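# Unlock and fold down the card table's standing leg

## Task

Release the lock on the one card-table leg that still stands upright, then swing that leg down until it lies flat like the three legs already folded.

## Robot and tools

ROBOT. Two xArm7 arms, left_arm and right_arm, each with a parallel two-finger gripper, sit on mounting plates joined by a metal frame behind them. For the too-close check, each plate and its half of the frame belong to the arm on it. Calibrated bases in the scene frame: left_arm at (-0.031, +0.418, +0.161) m, right_arm at (+0.022, -0.306, +0.161) m, both almost unrotated, with base +z pointing up.

FRAMES. Scene frame: origin at table-top height, midway between the nominal bases; +x points out over the table, +z up, left_arm on the +y side. Image left/right does not match arm names. Each arm's end_effector_position, quaternion (wxyz), velocities and wrist-camera pose are given in that arm's own base frame; fixed cameras and the table use the scene frame. Reported hand poses can be off by a few centimetres, more at long reach. end_effector_position is the pinch point between the closed pads, about 2 cm short of the fingertips; fingers point along the gripper's +z and open along its y axis.

ROW LAYOUT (used by execute_actions and move). One flat list of 16 numbers covering both arms, even if one arm stays still: 7 joint values then an opening for left_arm, then the same 8 for right_arm. Joint values are absolute target angles in radians (not offsets), in this unusual order per arm: shoulder (joint2, -2.059 to 2.094), forearm roll (joint5, -6.283 to 6.283), wrist roll (joint7, -6.283 to 6.283), elbow (joint4, -0.192 to 3.927), waist (joint1, -6.283 to 6.283), upper arm roll (joint3, -6.283 to 6.283), wrist pitch (joint6, -1.693 to 3.142). The opening is a command from -1 (closed) to +1 (fully open, pads 0.084 m apart). A target over 0.010 rad beyond a range end, and further out than the current angle, gets the call rejected; real ends may differ by 0.010 rad, and a clipped joint is reported with "joint sent to its limit". To keep a joint still, resend its "Joint targets" value; to keep a gripper unchanged, resend its current command (0 means half open, not "no change").

TOOLS.
execute_actions(actions, cameras): actions is a list of actions; each action is a list of 1 to 15 rows, one per 1/30 s step, the last row held until 15 steps pass. Per step the drive limits each joint to 3.14 rad/s, 0.692 rad from its measured angle, and 70 mm of gripper travel, so large jumps take several actions. An empty list just returns state and images.
move(target, speed, blend, opening_speed, blocking, cameras): target is one 16-number row or a list of up to 15 rows, all absolute joint goals; joints interpolate together, so the gripper traces a curve and nothing is avoided. speed is the peak rad/s of the joint with the longest way (0.01 to 3.14, default 0.5), one value or one per target. blend (rad) rounds corners at intermediate targets. opening_speed (0.2 or more, per second on the -1..1 scale) ramps the fingers. blocking=false returns after about 0.5 s while motion continues; a new move replaces a running one. The result adds a "move:" line: done, off_target (resting over 0.01 rad from goal, e.g. blocked by contact or weight), moving, held (a check withheld steps or the clearance check ended the path) or fault, plus limits=held when steps were withheld. Faster moves and goals set deeper past a contact hit and press harder.
wait(seconds 0 to 10): arms keep their last command; a running move keeps going.
stop(): brakes a running move; fast moves need room.
zoom_image(camera, region [x0,y0,x1,y1] pixels, at most 504x504): closer look at the latest image of cam_high, cam_low, cam_left_wrist or cam_right_wrist.
clear_fault(arm): clears a reported torque fault on left_arm or right_arm.
read_manual(section): licence texts only.
finished_scene(scene): ends the current scene, given by its number; irreversible, so only call it once the leg lies flat and stays so without the robot.

RESULTS. Joint positions / velocities: per arm, the seven joints in the order above (rad, rad/s) then pad gap (m, m/s). "within noise" means the arm is still. Joint targets shows what the drive is heading for now; Tool commands shows gripper commands. grip_measured uses the command scale; hold a part by commanding clearly below it (further below squeezes harder, about 24 N per pad max). Joint torques follow the same order, include the arm's own weight, carry offsets and noise, and are positive toward larger angles. Calls that ran actions also list joint positions at sampled steps. "joint command not followed" means the clearance check altered some steps for an arm that would come too near the other.

CAMERAS. cam_high and cam_low are fixed; cam_left_wrist and cam_right_wrist ride on the grippers; all 672x504. Calibrations are approximate (fixed cameras may have shifted a couple of degrees and millimetres).

AVOID. Contact torque at a joint's load limit (waist 40.8, shoulder 41, upper arm roll 26.1, elbow 26.1, forearm roll 26.1, wrist pitch 14, wrist roll 14.7 N m) triggers a TORQUE FAULT: the arm backs off and stops until clear_fault; a motor pinned at its torque limit for 1 s does the same. Motors heat when holding loads, stretching out or pushing at unreachable goals: MOTOR HOT appears at 65 °C and at 80 °C the arm brakes for 30 to 60 s. Hard collisions between the arms, or gripping the other arm's fingers, can fail the task. Do not knock the table or anything else out of the work area, drop parts, release moving parts, slam or shove hard; loose objects may get brief outside nudges. Move smoothly and economically.

Each tool is called after "Emit:" as name(argument=value, ...), one argument or row to a line, values as JSON.

## Session

Emit:
execute_actions(
  actions=[],
)

Scene clock: 0.00 s.
left_arm: end_effector_position=(+0.5033, -0.2135, +0.2164) grip_measured=+1.00 end_effector_quat_wxyz=(-0.017, +0.917, -0.399, -0.005) | right_arm: end_effector_position=(+0.2875, -0.5435, +0.1404) grip_measured=+1.00 end_effector_quat_wxyz=(+0.015, +0.770, -0.322, +0.550)
Joint names: [shoulder, forearm roll, wrist roll, elbow, waist, upper arm roll, wrist pitch]
Joint positions: left_arm=[0.273 -0.012 0.426 1.426 -0.566 0.172 1.167 0.084] | right_arm=[0.776 -1.397 0.868 1.262 -1.658 0.197 -0.872 0.084]
Joint velocities: within noise
Joint torques (N m): no reading
Motor temperatures (°C): left_arm=[35 38 37 33 38 37 36] | right_arm=[35 35 40 40 39 34 37]
Joint targets: left_arm=[0.273 -0.012 0.426 1.426 -0.566 0.172 1.167] | right_arm=[0.776 -1.397 0.868 1.262 -1.658 0.197 -0.872]
Tool commands: left_gripper/opening=+1.0 right_gripper/opening=+1.0

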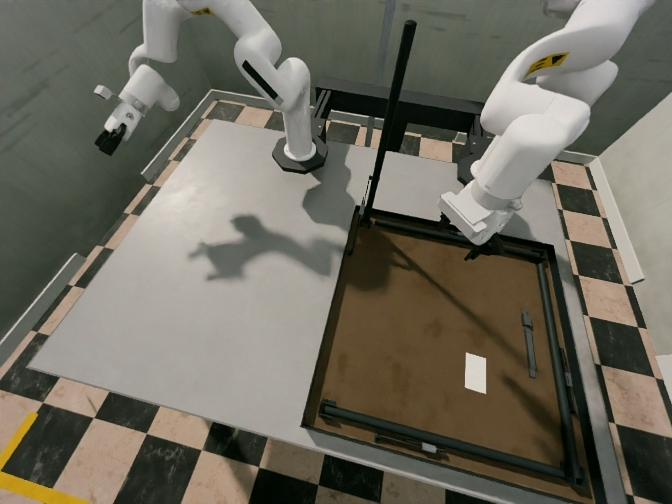

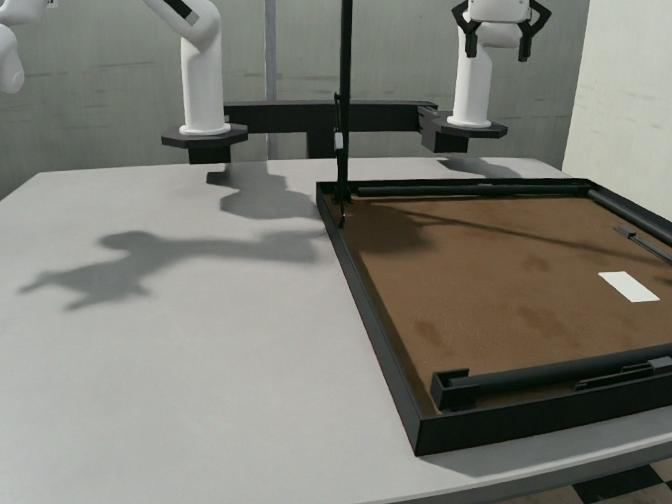

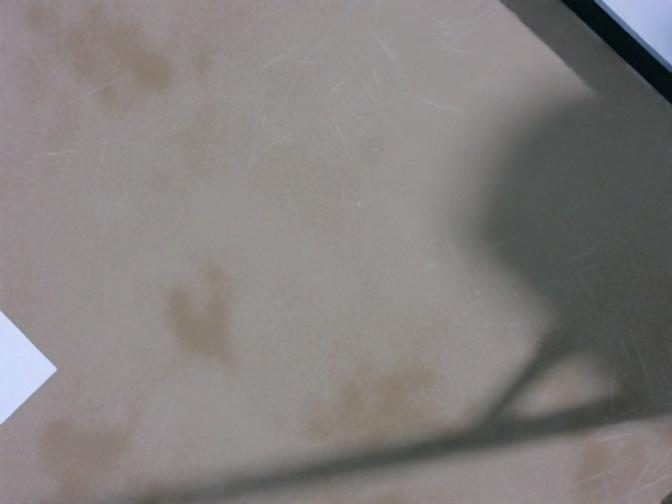

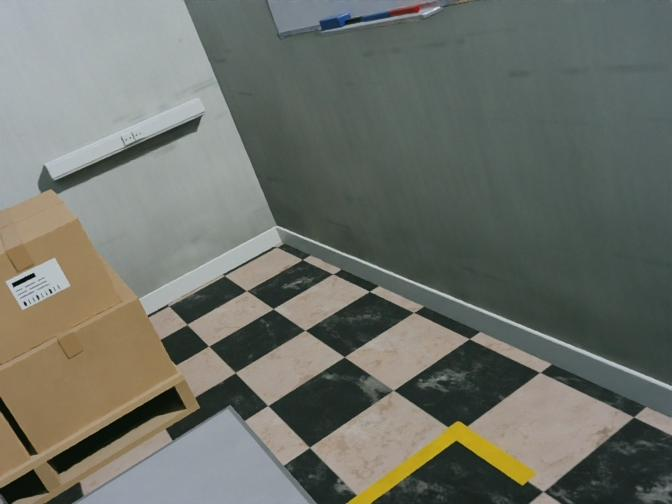

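Emit:
zoom_image(
  camera="cam_high",
  region=[310, 160, 430, 270],
)

Emit:
zoom_image(
  camera="cam_low",
  region=[280, 60, 420, 240],
)

Emit:
zoom_image(
  camera="cam_high",
  region=[300, 340, 620, 504],
)

Emit:
zoom_image(
  camera="cam_high",
  region=[420, 200, 600, 400],
)

Emit:
zoom_image(
  camera="cam_low",
  region=[300, 0, 400, 80],
)

Scaled by 4.200 from the camera's 672x504 image, which has a finer 960x720 frame.

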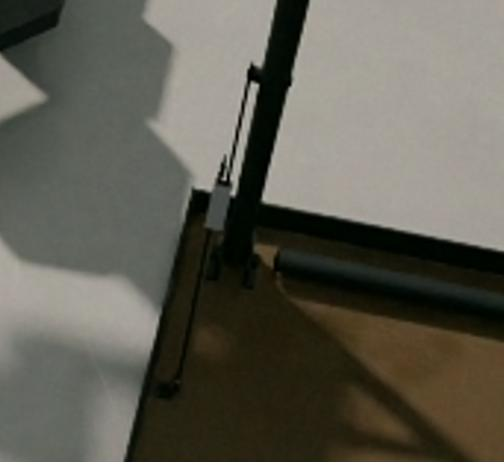

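Scaled by 2.800 from the camera's 672x504 image, which has a finer 960x720 frame.

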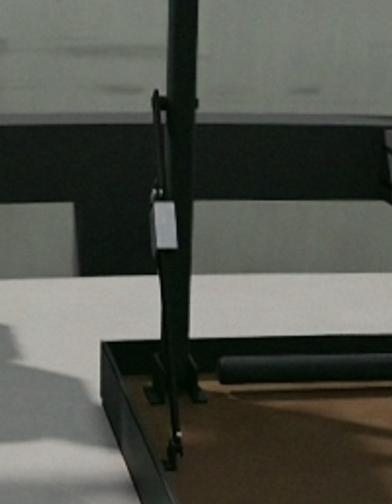

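Scaled by 1.575 from the camera's 672x504 image, which has a finer 960x720 frame.

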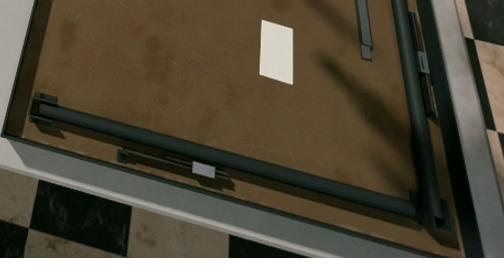

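Scaled by 2.520 from the camera's 672x504 image, which has a finer 960x720 frame.

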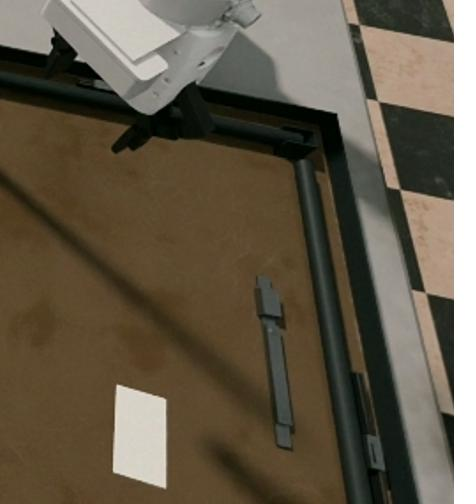

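Scaled by 5.040 from the camera's 672x504 image, which has a finer 960x720 frame.

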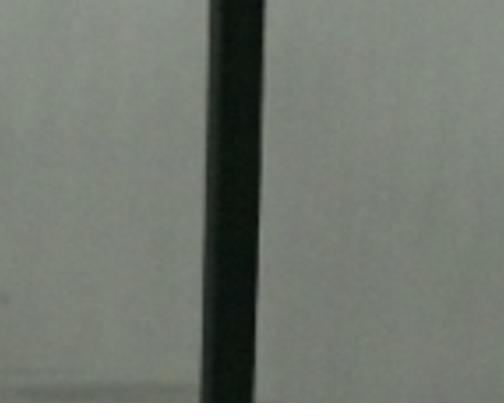

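Emit:
move(
  target=[
    [0.273,-0.012,0.426,1.426,-0.566,0.172,1.167,1,0.2,0,0.2,0.9,-1.1,0,0.4,1],
    [0.273,-0.012,0.426,1.426,-0.566,0.172,1.167,1,0.2,1.335,-0.57,0.9,-0.5,0,1.57,1],
    [0.273,-0.012,0.426,1.426,-0.566,0.172,1.167,1,0.699,1.335,-0.57,0.734,-0.35,0,1.57,1],
  ],
  speed=0.9,
  blend=0.1,
)

Scene clock: 74.17 s.
left_arm: end_effector_position=(+0.5035, -0.2131, +0.2164) grip_measured=+1.00 end_effector_quat_wxyz=(-0.018, +0.917, -0.399, -0.005) | right_arm: end_effector_position=(+0.3302, +0.1397, +0.0398) grip_measured=+1.00 end_effector_quat_wxyz=(+0.641, -0.609, +0.365, +0.291)
Joint names: [shoulder, forearm roll, wrist roll, elbow, waist, upper arm roll, wrist pitch]
Joint positions: left_arm=[0.273 -0.012 0.426 1.426 -0.566 0.172 1.167 0.084] | right_arm=[0.699 1.335 -0.57 0.734 -0.35 0 1.57 0.084]
Joint velocities: within noise
Joint torques (N m): left_arm=[-24.14 1.18 1.97 18.05 8.48 4.2 -1.09] | right_arm=[-14.13 2.48 -1.26 0.65 3.35 -0.93 3.2]
Motor temperatures (°C): left_arm=[38 38 37 42 38 37 36] | right_arm=[38 35 40 43 39 34 38]
Joint targets: left_arm=[0.273 -0.012 0.426 1.426 -0.566 0.172 1.167] | right_arm=[0.699 1.335 -0.570 0.734 -0.350 0.000 1.570]
move: done
camera_calibration:
cam_left_wrist: T_world_to_cam=[[-0.733664, -0.679381, -0.0134035, 0.25823], [-0.679432, 0.733129, 0.0299116, 0.558485], [-0.0104949, 0.0310518, -0.999463, 0.359737], [0, 0, 0, 1]] pos_world=[0.572682, -0.245175, 0.346299]
cam_right_wrist: T_world_to_cam=[[-0.811913, 0.0886592, -0.577007, 0.309865], [-0.57183, 0.0781685, 0.81664, 0.209945], [0.117506, 0.99299, -0.012768, -0.0443433], [0, 0, 0, 1]] pos_world=[0.376847, 0.000149061, 0.00677887]

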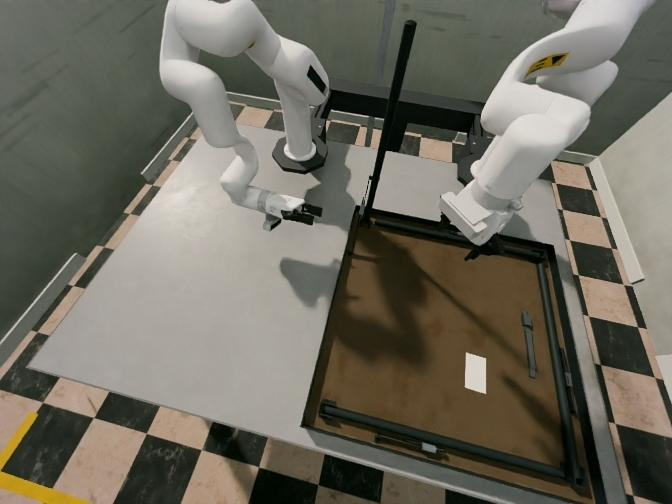

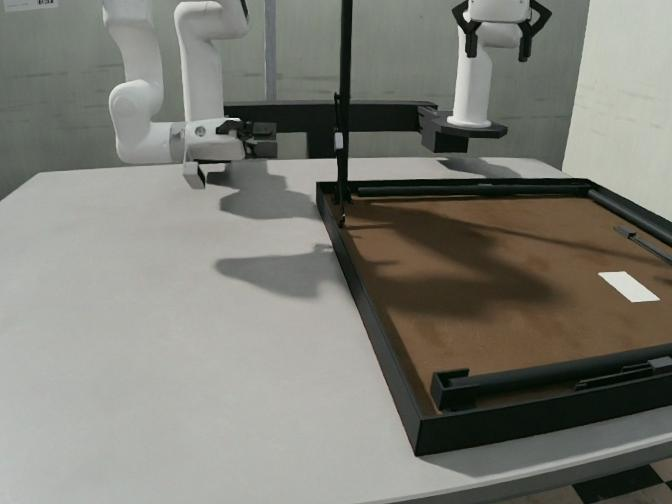

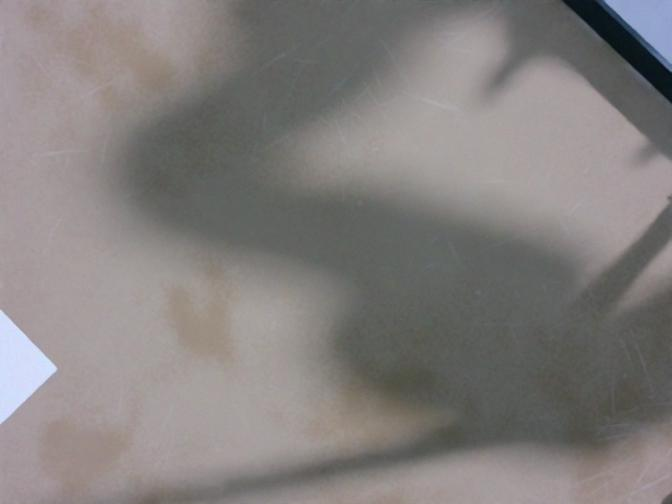

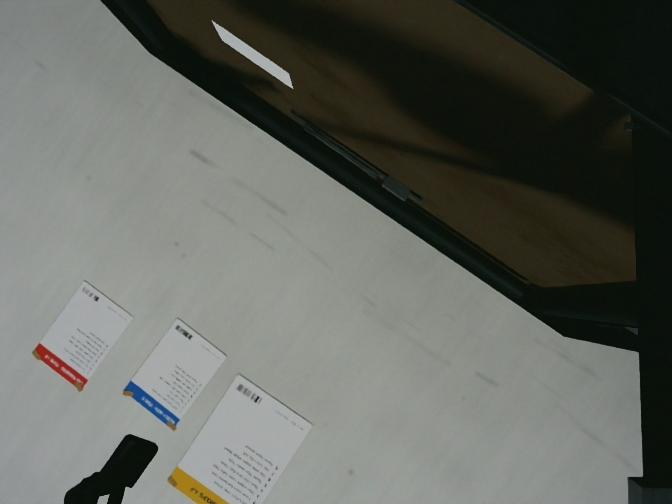

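Emit:
move(
  target=[0.273,-0.012,0.426,1.426,-0.566,0.172,1.167,1,0.737,1.065,2.57,0.853,-0.542,0,1.57,1],
  speed=0.9,
  cameras=["cam_right_wrist","cam_high"],
)

Emit:
zoom_image(
  camera="cam_right_wrist",
  region=[0, 0, 504, 504],
)

Scene clock: 82.83 s.
left_arm: end_effector_position=(+0.5035, -0.2131, +0.2164) grip_measured=+1.00 end_effector_quat_wxyz=(-0.018, +0.917, -0.399, -0.005) | right_arm: end_effector_position=(+0.3193, +0.0645, +0.0277) grip_measured=+1.00 end_effector_quat_wxyz=(-0.286, +0.328, +0.649, +0.624)
Joint names: [shoulder, forearm roll, wrist roll, elbow, waist, upper arm roll, wrist pitch]
Joint positions: left_arm=[0.273 -0.012 0.426 1.426 -0.566 0.172 1.167 0.084] | right_arm=[0.737 1.065 2.57 0.853 -0.542 0 1.57 0.084]
Joint velocities: within noise
Joint torques (N m): left_arm=[-25.51 0.93 1.61 16.47 7.15 3.59 -1.97] | right_arm=[-15.35 -1.36 1.51 10.79 -3.26 -0.99 2.31]
Motor temperatures (°C): left_arm=[37 38 37 42 38 37 36] | right_arm=[37 35 40 42 39 34 38]
Joint targets: left_arm=[0.273 -0.012 0.426 1.426 -0.566 0.172 1.167] | right_arm=[0.737 1.065 2.570 0.853 -0.542 0.000 1.570]
move: done
camera_calibration:
cam_right_wrist: T_world_to_cam=[[0.775759, 0.00625276, 0.630999, -0.234296], [0.630033, -0.0638664, -0.773938, -0.110983], [0.0354604, 0.997939, -0.0534844, 0.0584523], [0, 0, 0, 1]] pos_world=[0.249607, -0.0639549, 0.0650727]
Images, in order (width x height): cam_high 672x504, cam_right_wrist 672x504.

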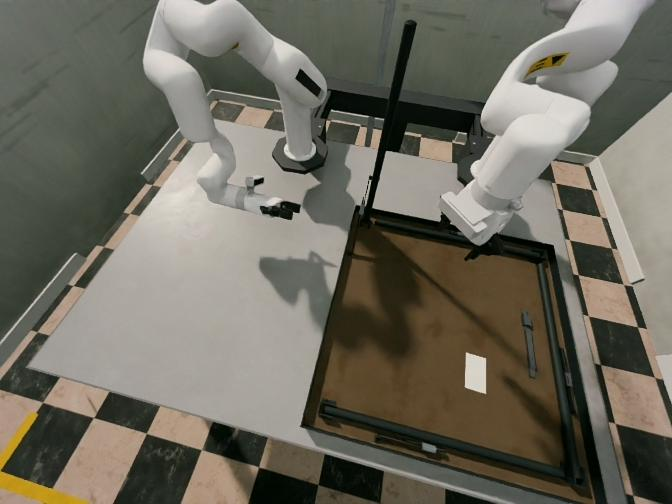

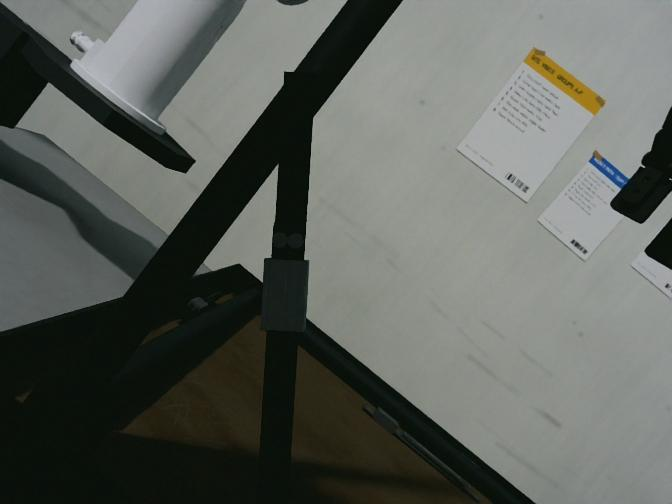

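Scaled by 1.000.

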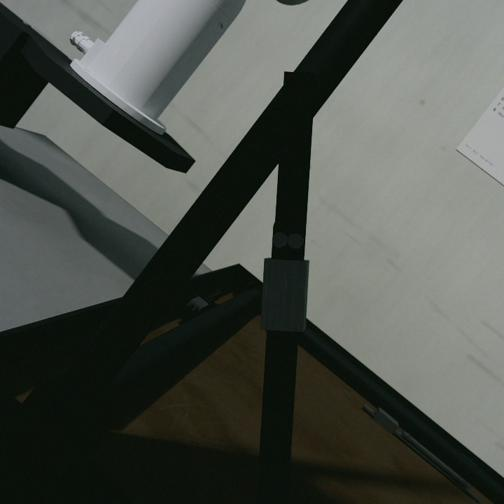

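Emit:
zoom_image(
  camera="cam_right_wrist",
  region=[340, 380, 500, 500],
)

Emit:
zoom_image(
  camera="cam_right_wrist",
  region=[220, 50, 360, 350],
)

Emit:
zoom_image(
  camera="cam_high",
  region=[370, 420, 460, 470],
)

Emit:
zoom_image(
  camera="cam_high",
  region=[545, 320, 595, 420],
)

Scaled by 3.150 from the camera's 672x504 image, which has a finer 960x720 frame.

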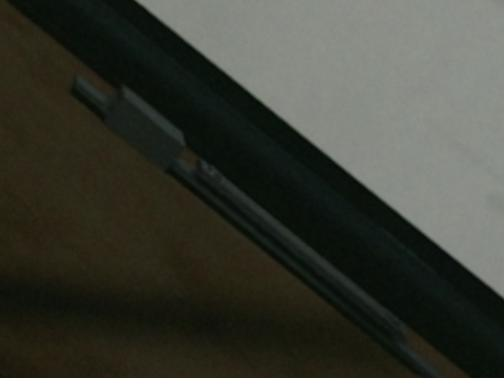

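Scaled by 1.680 from the camera's 672x504 image, which has a finer 960x720 frame.

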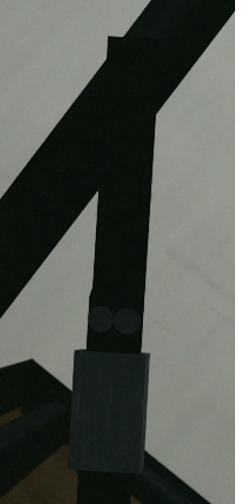

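Scaled by 5.600 from the camera's 672x504 image, which has a finer 960x720 frame.

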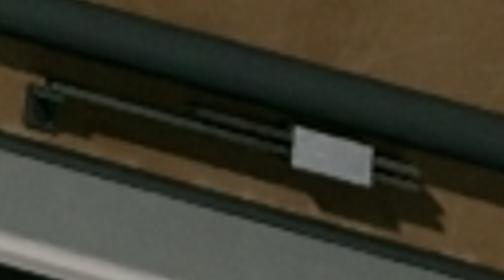

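Scaled by 5.040 from the camera's 672x504 image, which has a finer 960x720 frame.

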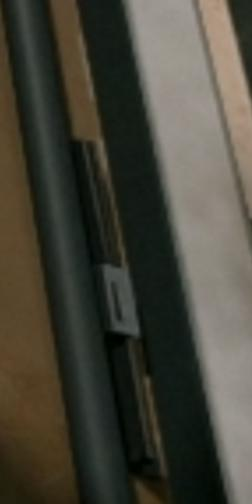

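Emit:
move(
  target=[0.273,-0.012,0.426,1.426,-0.566,0.172,1.167,1,0.770,1.218,2.33,0.647,-0.389,0,1.57,1],
  cameras=["cam_right_wrist","cam_high","cam_low"],
)

Scene clock: 105.87 s.
left_arm: end_effector_position=(+0.5035, -0.2131, +0.2164) grip_measured=+1.00 end_effector_quat_wxyz=(-0.018, +0.917, -0.399, -0.005) | right_arm: end_effector_position=(+0.2570, +0.1496, +0.0264) grip_measured=+1.00 end_effector_quat_wxyz=(-0.293, +0.305, +0.621, +0.659)
Joint names: [shoulder, forearm roll, wrist roll, elbow, waist, upper arm roll, wrist pitch]
Joint positions: left_arm=[0.273 -0.012 0.426 1.426 -0.566 0.172 1.167 0.084] | right_arm=[0.77 1.218 2.33 0.647 -0.389 0 1.57 0.084]
Joint velocities: within noise
Joint torques (N m): left_arm=[-25.83 0.43 1.4 16.43 6.07 3.43 -2.48] | right_arm=[-12.99 1.96 -1.21 -3 3.13 2.76 2.01]
Motor temperatures (°C): left_arm=[37 38 37 42 38 37 36] | right_arm=[37 35 40 42 39 34 38]
Joint targets: left_arm=[0.273 -0.012 0.426 1.426 -0.566 0.172 1.167] | right_arm=[0.770 1.218 2.330 0.647 -0.389 0.000 1.570]
move: done
camera_calibration:
cam_right_wrist: T_world_to_cam=[[0.758828, -0.0556102, 0.648913, -0.172653], [0.65036, 0.0114222, -0.759541, -0.0842716], [0.0348262, 0.998387, 0.0448342, -0.0268005], [0, 0, 0, 1]] pos_world=[0.186754, 0.0181185, 0.0492309]
Images, in order (width x height): cam_high 672x504, cam_low 672x504, cam_right_wrist 672x504.

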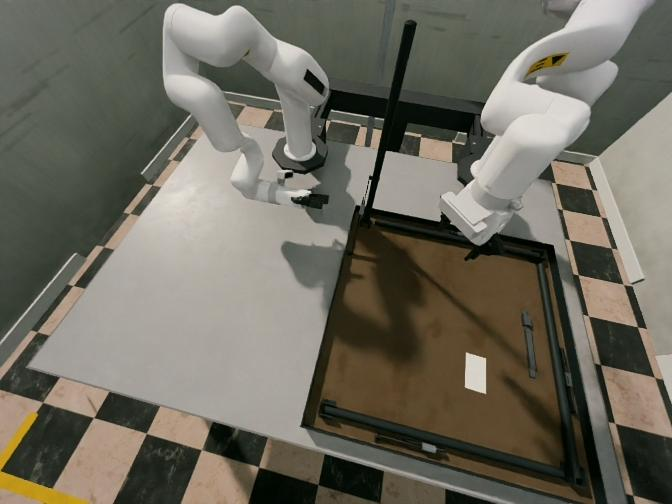

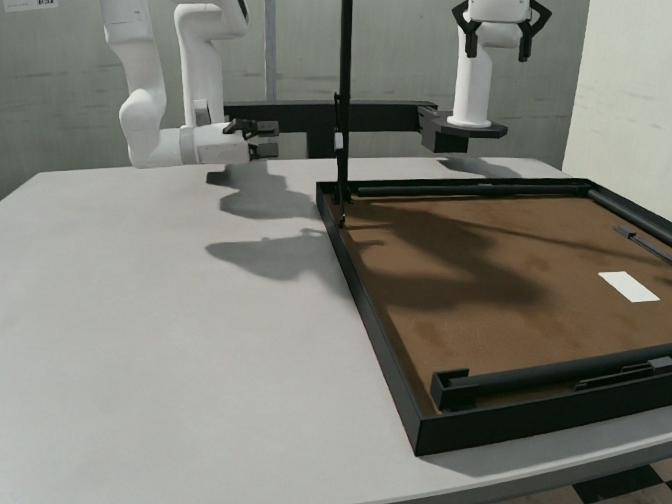

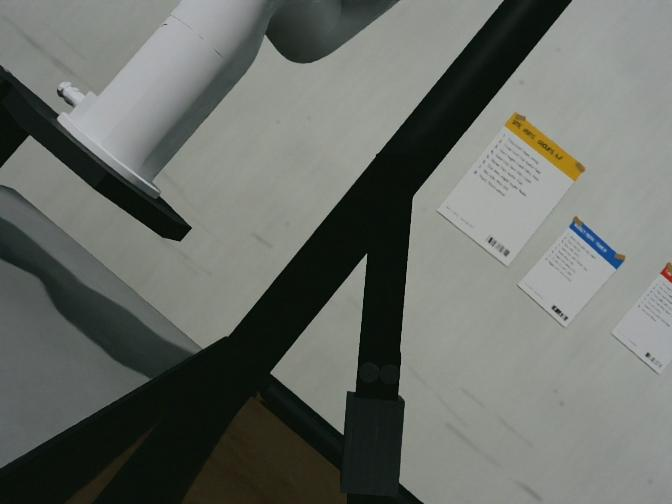

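Emit:
move(
  target=[0.273,-0.012,0.426,1.426,-0.566,0.172,1.167,1,0.755,1.476,2.333,0.574,-0.131,0,1.57,1],
  cameras=["cam_right_wrist","cam_high","cam_low"],
  speed=0.25,
)

Emit:
zoom_image(
  camera="cam_high",
  region=[310, 160, 430, 270],
)

Emit:
zoom_image(
  camera="cam_low",
  region=[280, 60, 420, 240],
)

Scene clock: 115.20 s.
left_arm: end_effector_position=(+0.5035, -0.2131, +0.2164) grip_measured=+1.00 end_effector_quat_wxyz=(-0.018, +0.917, -0.399, -0.005) | right_arm: end_effector_position=(+0.2473, +0.2198, +0.0229) grip_measured=+1.00 end_effector_quat_wxyz=(-0.312, +0.330, +0.619, +0.641)
Joint names: [shoulder, forearm roll, wrist roll, elbow, waist, upper arm roll, wrist pitch]
Joint positions: left_arm=[0.273 -0.012 0.426 1.426 -0.566 0.172 1.167 0.084] | right_arm=[0.755 1.476 2.333 0.574 -0.131 0 1.57 0.084]
Joint velocities: within noise
Joint torques (N m): left_arm=[-26.55 0.39 1.22 16.43 5.26 2.74 -3.22] | right_arm=[-18.55 2.06 1.54 -3.64 3.55 2.47 1.44]
Motor temperatures (°C): left_arm=[38 38 37 42 38 37 36] | right_arm=[37 35 40 41 39 34 38]
Joint targets: left_arm=[0.273 -0.012 0.426 1.426 -0.566 0.172 1.167] | right_arm=[0.755 1.476 2.333 0.574 -0.131 0.000 1.570]
move: done
camera_calibration:
cam_right_wrist: T_world_to_cam=[[0.801683, -0.0392692, 0.596458, -0.172051], [0.596773, -0.00441718, -0.802398, -0.0637172], [0.0341442, 0.999219, 0.0198936, -0.0958996], [0, 0, 0, 1]] pos_world=[0.179229, 0.088787, 0.0534024]
Images, in order (width x height): cam_high 672x504, cam_low 672x504, cam_right_wrist 672x504.

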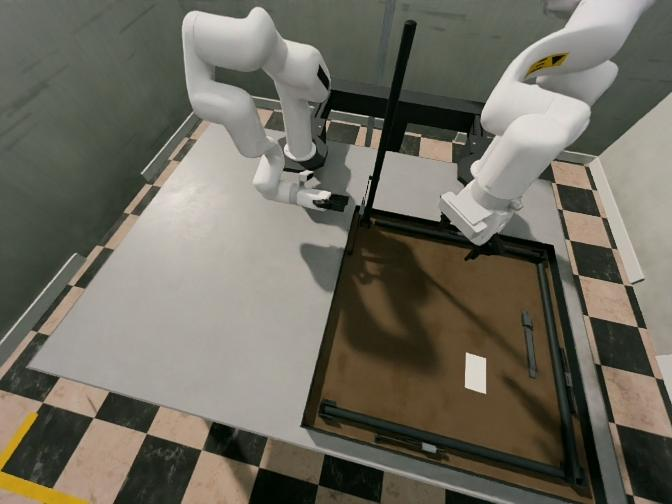

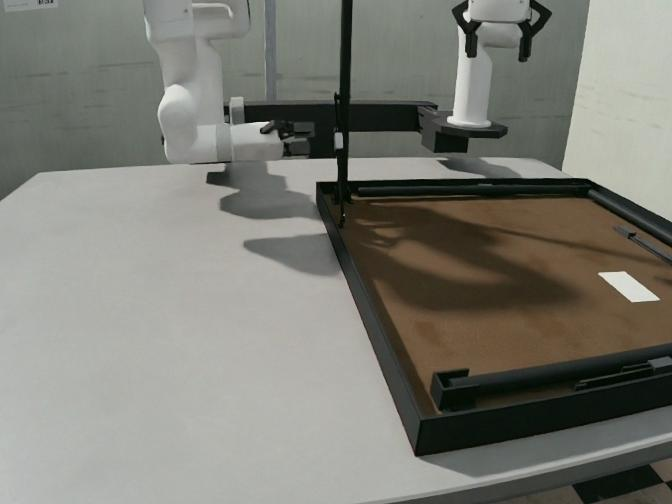

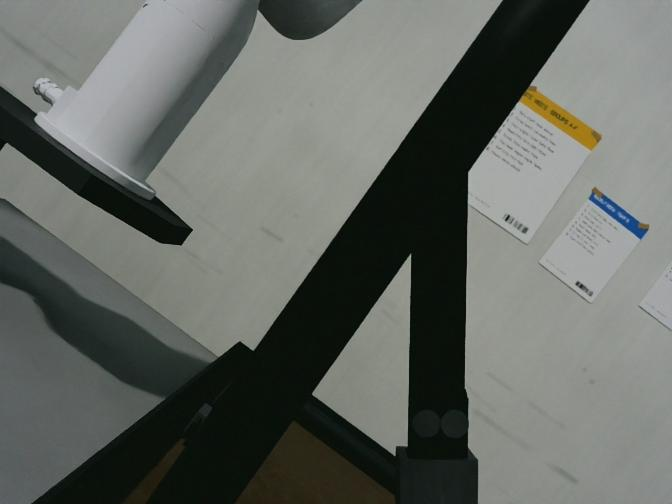

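Scaled by 4.200 from the camera's 672x504 image, which has a finer 960x720 frame.

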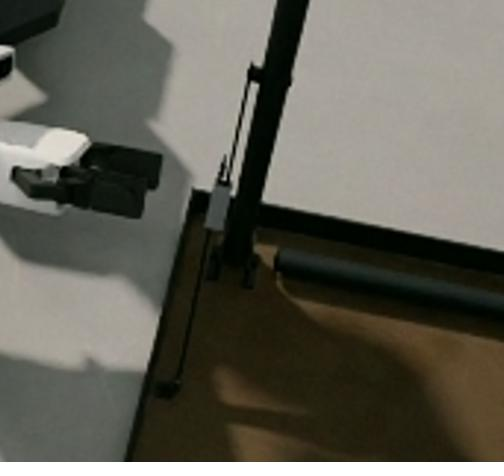

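Scaled by 2.800 from the camera's 672x504 image, which has a finer 960x720 frame.

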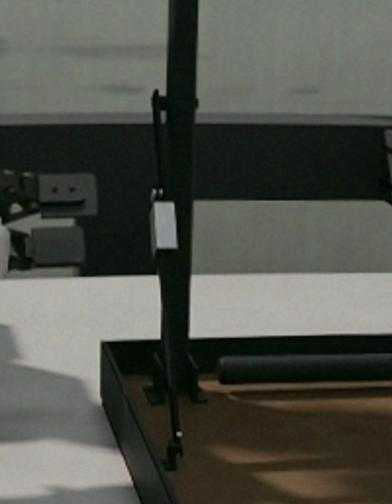

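Emit:
move(
  target=[0.273,-0.012,0.426,1.426,-0.566,0.172,1.167,1,0.7635,1.652,2.323,0.5725,0.045,0,1.57,1],
  cameras=["cam_right_wrist","cam_high","cam_low"],
  speed=0.15,
)

Emit:
zoom_image(
  camera="cam_high",
  region=[310, 160, 430, 270],
)

Emit:
zoom_image(
  camera="cam_low",
  region=[280, 60, 420, 240],
)

Scene clock: 124.13 s.
left_arm: end_effector_position=(+0.5035, -0.2131, +0.2164) grip_measured=+1.00 end_effector_quat_wxyz=(-0.018, +0.917, -0.399, -0.005) | right_arm: end_effector_position=(+0.2456, +0.2619, +0.0127) grip_measured=+1.00 end_effector_quat_wxyz=(-0.308, +0.335, +0.629, +0.630)
Joint names: [shoulder, forearm roll, wrist roll, elbow, waist, upper arm roll, wrist pitch]
Joint positions: left_arm=[0.273 -0.012 0.426 1.426 -0.566 0.172 1.167 0.084] | right_arm=[0.763 1.652 2.323 0.572 0.045 0 1.57 0.084]
Joint velocities: within noise
Joint torques (N m): left_arm=[-27.4 0.03 0.97 16.49 4.57 2.38 -3.57] | right_arm=[-12.41 1.91 -1.21 -3.15 3.17 -1.08 0.95]
Motor temperatures (°C): left_arm=[38 38 37 42 38 37 36] | right_arm=[37 35 40 41 39 34 38]
Joint targets: left_arm=[0.273 -0.012 0.426 1.426 -0.566 0.172 1.167] | right_arm=[0.764 1.652 2.323 0.573 0.045 0.000 1.570]
move: done
camera_calibration:
cam_right_wrist: T_world_to_cam=[[0.802584, -0.0174823, 0.596283, -0.168913], [0.595726, -0.0286907, -0.802675, -0.0639787], [0.0311404, 0.999435, -0.012612, -0.1365], [0, 0, 0, 1]] pos_world=[0.177931, 0.131634, 0.047644]
Images, in order (width x height): cam_high 672x504, cam_low 672x504, cam_right_wrist 672x504.

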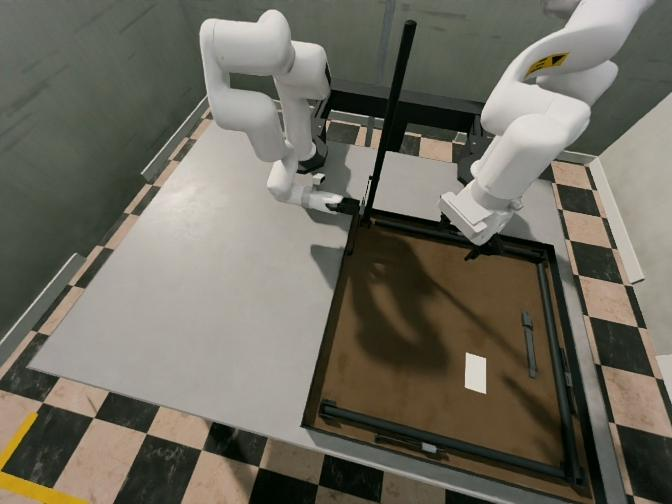

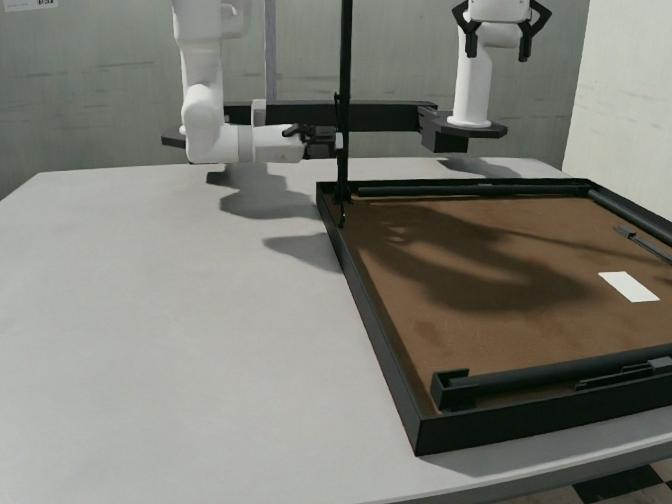

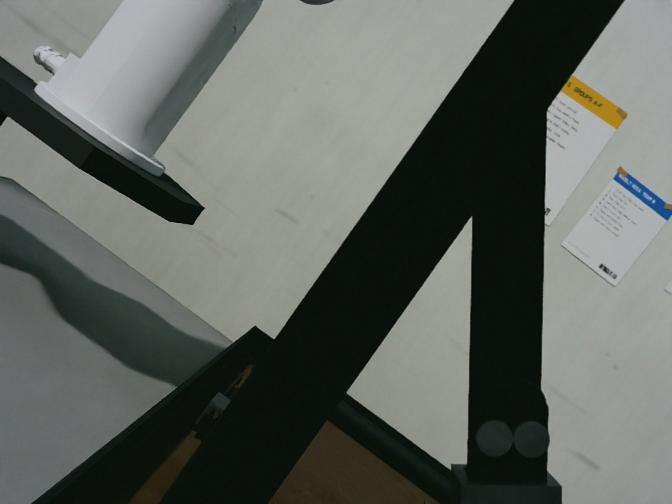

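Scaled by 4.200 from the camera's 672x504 image, which has a finer 960x720 frame.

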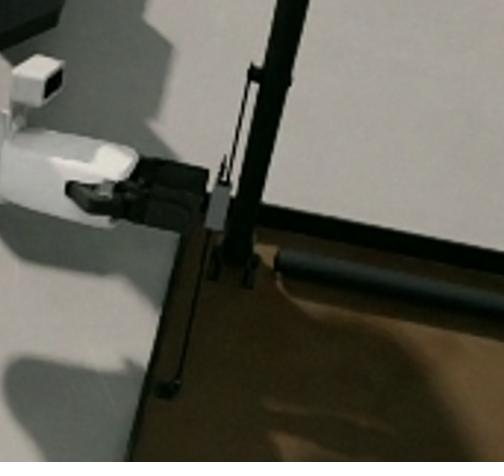

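Scaled by 2.800 from the camera's 672x504 image, which has a finer 960x720 frame.

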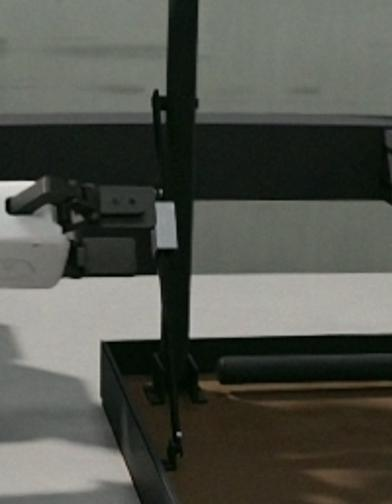

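Emit:
move(
  target=[
    [0.273,-0.012,0.426,1.426,-0.566,0.172,1.167,1,0.746,1.678,2.334,0.566,0.071,0,1.57,1],
    [0.273,-0.012,0.426,1.426,-0.566,0.172,1.167,1,0.746,1.678,2.334,0.566,0.071,0,1.57,-0.7],
  ],
  cameras=["cam_right_wrist","cam_high","cam_low"],
  speed=0.15,
  opening_speed=1,
)

Emit:
zoom_image(
  camera="cam_high",
  region=[310, 160, 430, 270],
)

Emit:
zoom_image(
  camera="cam_low",
  region=[280, 60, 420, 240],
)

Scene clock: 133.23 s.
left_arm: end_effector_position=(+0.5035, -0.2131, +0.2164) grip_measured=+1.00 end_effector_quat_wxyz=(-0.018, +0.917, -0.399, -0.005) | right_arm: end_effector_position=(+0.2469, +0.2682, +0.0160) grip_measured=-0.51 end_effector_quat_wxyz=(-0.307, +0.335, +0.631, +0.629)
Joint names: [shoulder, forearm roll, wrist roll, elbow, waist, upper arm roll, wrist pitch]
Joint positions: left_arm=[0.273 -0.012 0.426 1.426 -0.566 0.172 1.167 0.084] | right_arm=[0.746 1.678 2.334 0.566 0.071 0 1.57 0.022]
Joint velocities: within noise
Joint torques (N m): left_arm=[-28.61 -0.24 0.9 16.54 3.19 1.9 -3.56] | right_arm=[-8.83 -2.45 1.17 -2.45 2.81 1.6 0.2]
Motor temperatures (°C): left_arm=[38 38 37 42 38 37 37] | right_arm=[37 35 40 40 39 34 38]
Joint targets: left_arm=[0.273 -0.012 0.426 1.426 -0.566 0.172 1.167] | right_arm=[0.746 1.678 2.334 0.566 0.071 0.000 1.570]
move: done
camera_calibration:
cam_right_wrist: T_world_to_cam=[[0.802283, -0.0151229, 0.596752, -0.172352], [0.596136, -0.0316858, -0.802258, -0.0612761], [0.031041, 0.999383, -0.0164057, -0.142663], [0, 0, 0, 1]] pos_world=[0.179232, 0.138027, 0.0513515]
Images, in order (width x height): cam_high 672x504, cam_low 672x504, cam_right_wrist 672x504.

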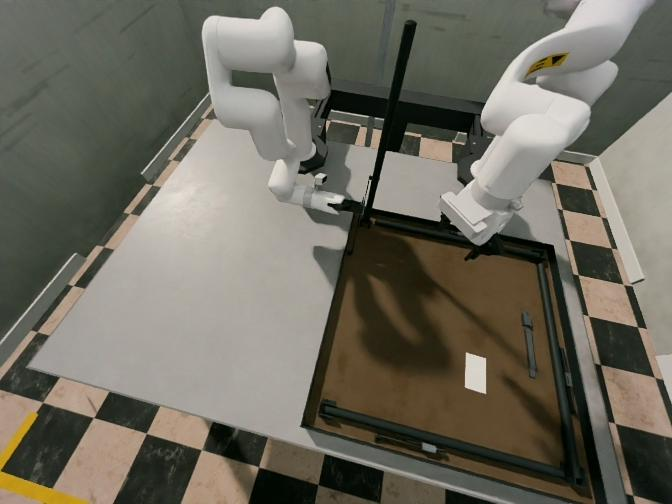

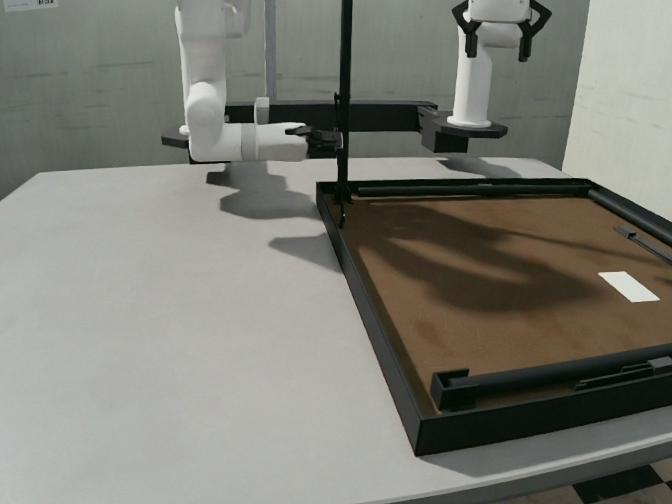

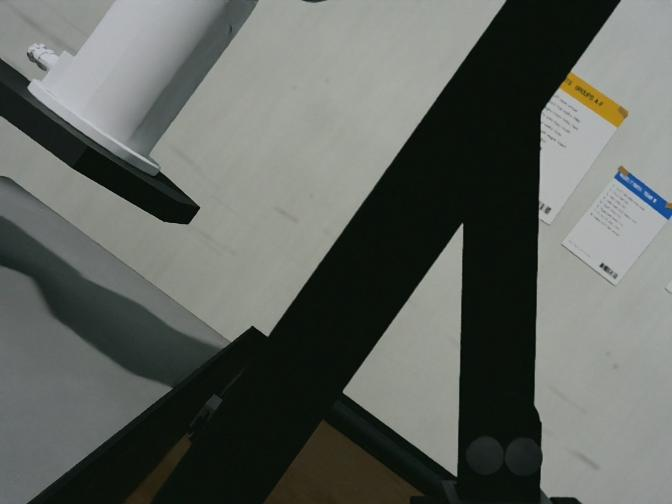

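Scaled by 4.200 from the camera's 672x504 image, which has a finer 960x720 frame.

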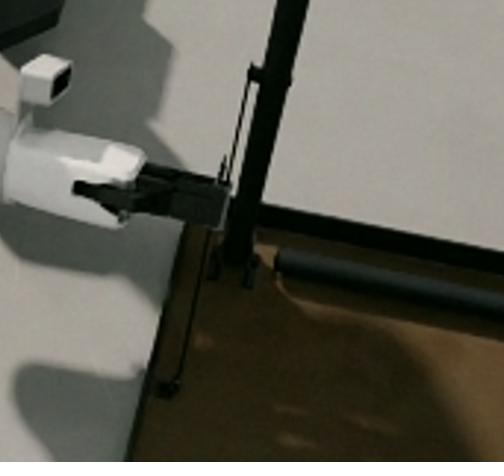

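Scaled by 2.800 from the camera's 672x504 image, which has a finer 960x720 frame.

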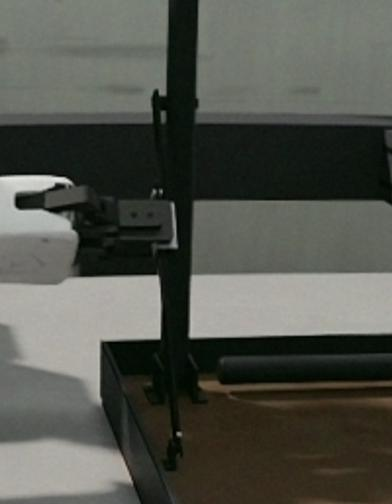

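Emit:
move(
  target=[0.273,-0.012,0.426,1.426,-0.566,0.172,1.167,1,0.875,1.668,2.340,0.701,0.061,0,1.57,-0.7],
  cameras=["cam_right_wrist","cam_high","cam_low"],
  speed=0.1,
)

Emit:
zoom_image(
  camera="cam_high",
  region=[310, 160, 430, 270],
)

Emit:
zoom_image(
  camera="cam_low",
  region=[280, 60, 420, 240],
)

Scene clock: 140.50 s.
left_arm: end_effector_position=(+0.5035, -0.2131, +0.2164) grip_measured=+1.00 end_effector_quat_wxyz=(-0.018, +0.917, -0.399, -0.005) | right_arm: end_effector_position=(+0.2706, +0.2672, -0.0155) grip_measured=-0.51 end_effector_quat_wxyz=(-0.307, +0.335, +0.630, +0.630)
Joint names: [shoulder, forearm roll, wrist roll, elbow, waist, upper arm roll, wrist pitch]
Joint positions: left_arm=[0.273 -0.012 0.426 1.426 -0.566 0.172 1.167 0.084] | right_arm=[0.875 1.668 2.34 0.701 0.061 0 1.57 0.022]
Joint velocities: within noise
Joint torques (N m): left_arm=[-29.37 -0.19 0.61 16.49 2.41 1.4 -3.44] | right_arm=[-13.57 -1.9 1.55 6.74 -3.32 -0.91 3.24]
Motor temperatures (°C): left_arm=[38 38 37 42 38 37 37] | right_arm=[36 35 40 40 39 34 38]
Joint targets: left_arm=[0.273 -0.012 0.426 1.426 -0.566 0.172 1.167] | right_arm=[0.875 1.668 2.340 0.701 0.061 0.000 1.570]
move: done
camera_calibration:
cam_right_wrist: T_world_to_cam=[[0.802515, -0.0164449, 0.596405, -0.172319], [0.595824, -0.0299167, -0.802558, -0.101044], [0.0310405, 0.999417, -0.0142103, -0.142971], [0, 0, 0, 1]] pos_world=[0.202931, 0.137031, 0.0196468]
Images, in order (width x height): cam_high 672x504, cam_low 672x504, cam_right_wrist 672x504.

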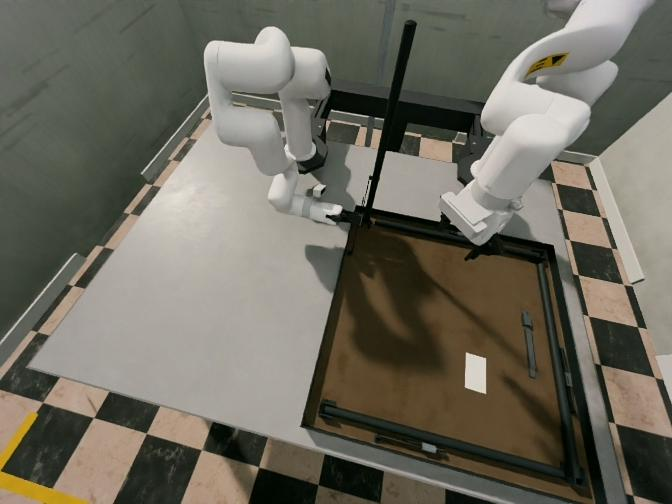

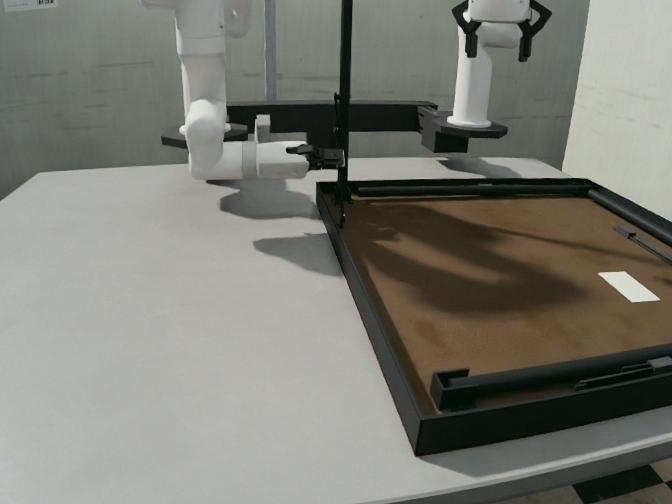

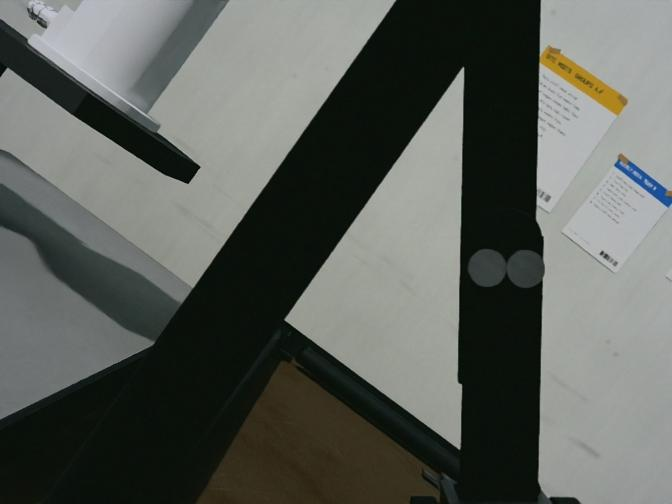

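Scaled by 4.200 from the camera's 672x504 image, which has a finer 960x720 frame.

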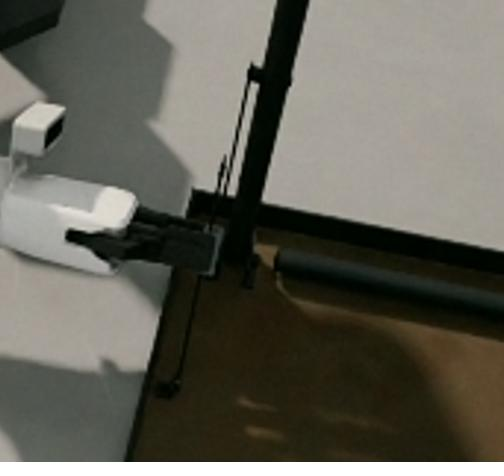

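Scaled by 2.800 from the camera's 672x504 image, which has a finer 960x720 frame.

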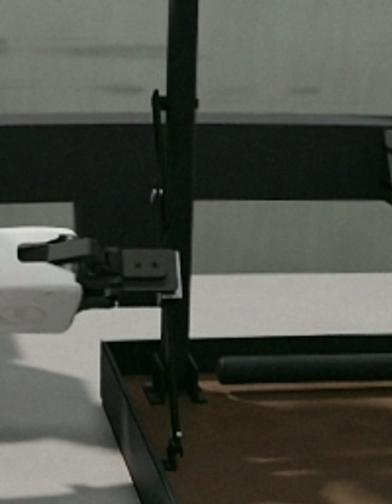

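Emit:
move(
  target=[0.273,-0.012,0.426,1.426,-0.566,0.172,1.167,1,0.812,1.661,2.758,0.742,0.054,0,1.57,-0.7],
  cameras=["cam_right_wrist","cam_high","cam_low"],
  speed=0.15,
)

Scene clock: 156.27 s.
left_arm: end_effector_position=(+0.5035, -0.2131, +0.2164) grip_measured=+1.00 end_effector_quat_wxyz=(-0.018, +0.917, -0.399, -0.005) | right_arm: end_effector_position=(+0.3054, +0.2673, +0.0058) grip_measured=-0.51 end_effector_quat_wxyz=(-0.404, +0.427, +0.566, +0.577)
Joint names: [shoulder, forearm roll, wrist roll, elbow, waist, upper arm roll, wrist pitch]
Joint positions: left_arm=[0.273 -0.012 0.426 1.426 -0.566 0.172 1.167 0.084] | right_arm=[0.812 1.661 2.758 0.742 0.054 0 1.57 0.022]
Joint velocities: within noise
Joint torques (N m): left_arm=[-30.21 -0.29 0.26 16.49 1.18 1.02 -3.52] | right_arm=[-22.83 -2.66 1.6 8.48 0.84 10.59 2.98]
Motor temperatures (°C): left_arm=[38 38 37 42 38 37 37] | right_arm=[37 35 40 41 39 34 39]
Joint targets: left_arm=[0.273 -0.012 0.426 1.426 -0.566 0.172 1.167] | right_arm=[0.812 1.661 2.758 0.742 0.054 0.000 1.570]
move: done
camera_calibration:
cam_right_wrist: T_world_to_cam=[[0.947203, -0.0311418, 0.31912, -0.251551], [0.318854, -0.0132825, -0.947711, -0.0237734], [0.0337521, 0.999427, -0.00265153, -0.1447], [0, 0, 0, 1]] pos_world=[0.250734, 0.136468, 0.0573609]
Images, in order (width x height): cam_high 672x504, cam_low 672x504, cam_right_wrist 672x504.

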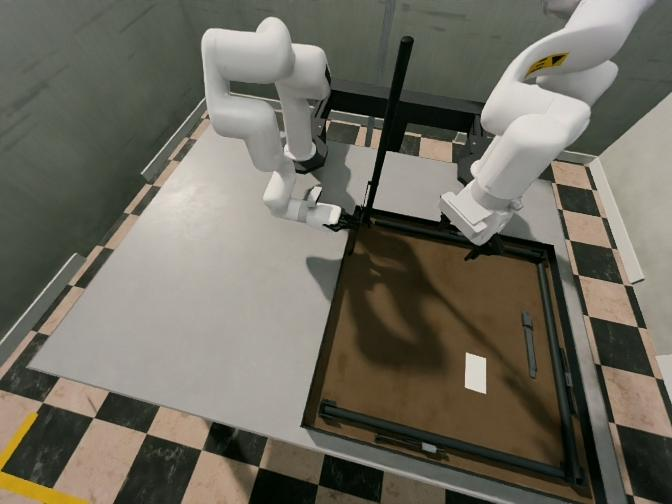

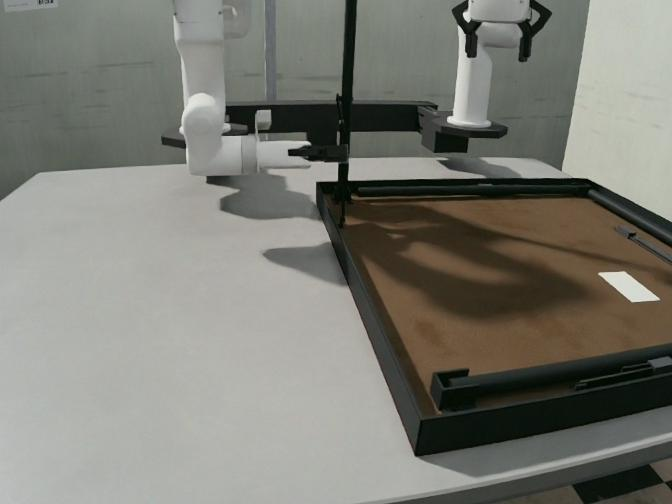

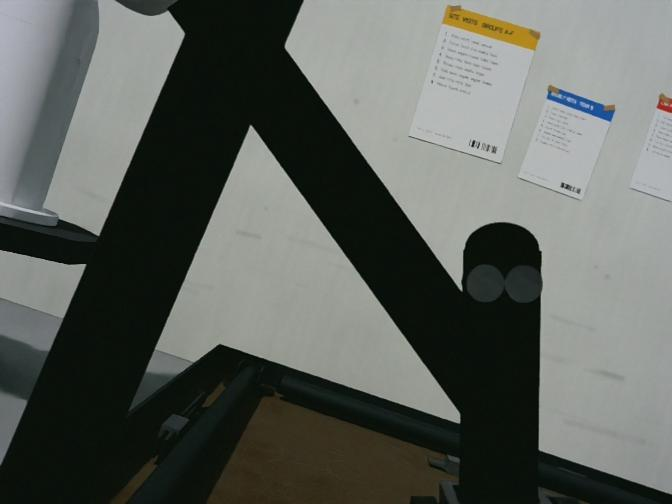

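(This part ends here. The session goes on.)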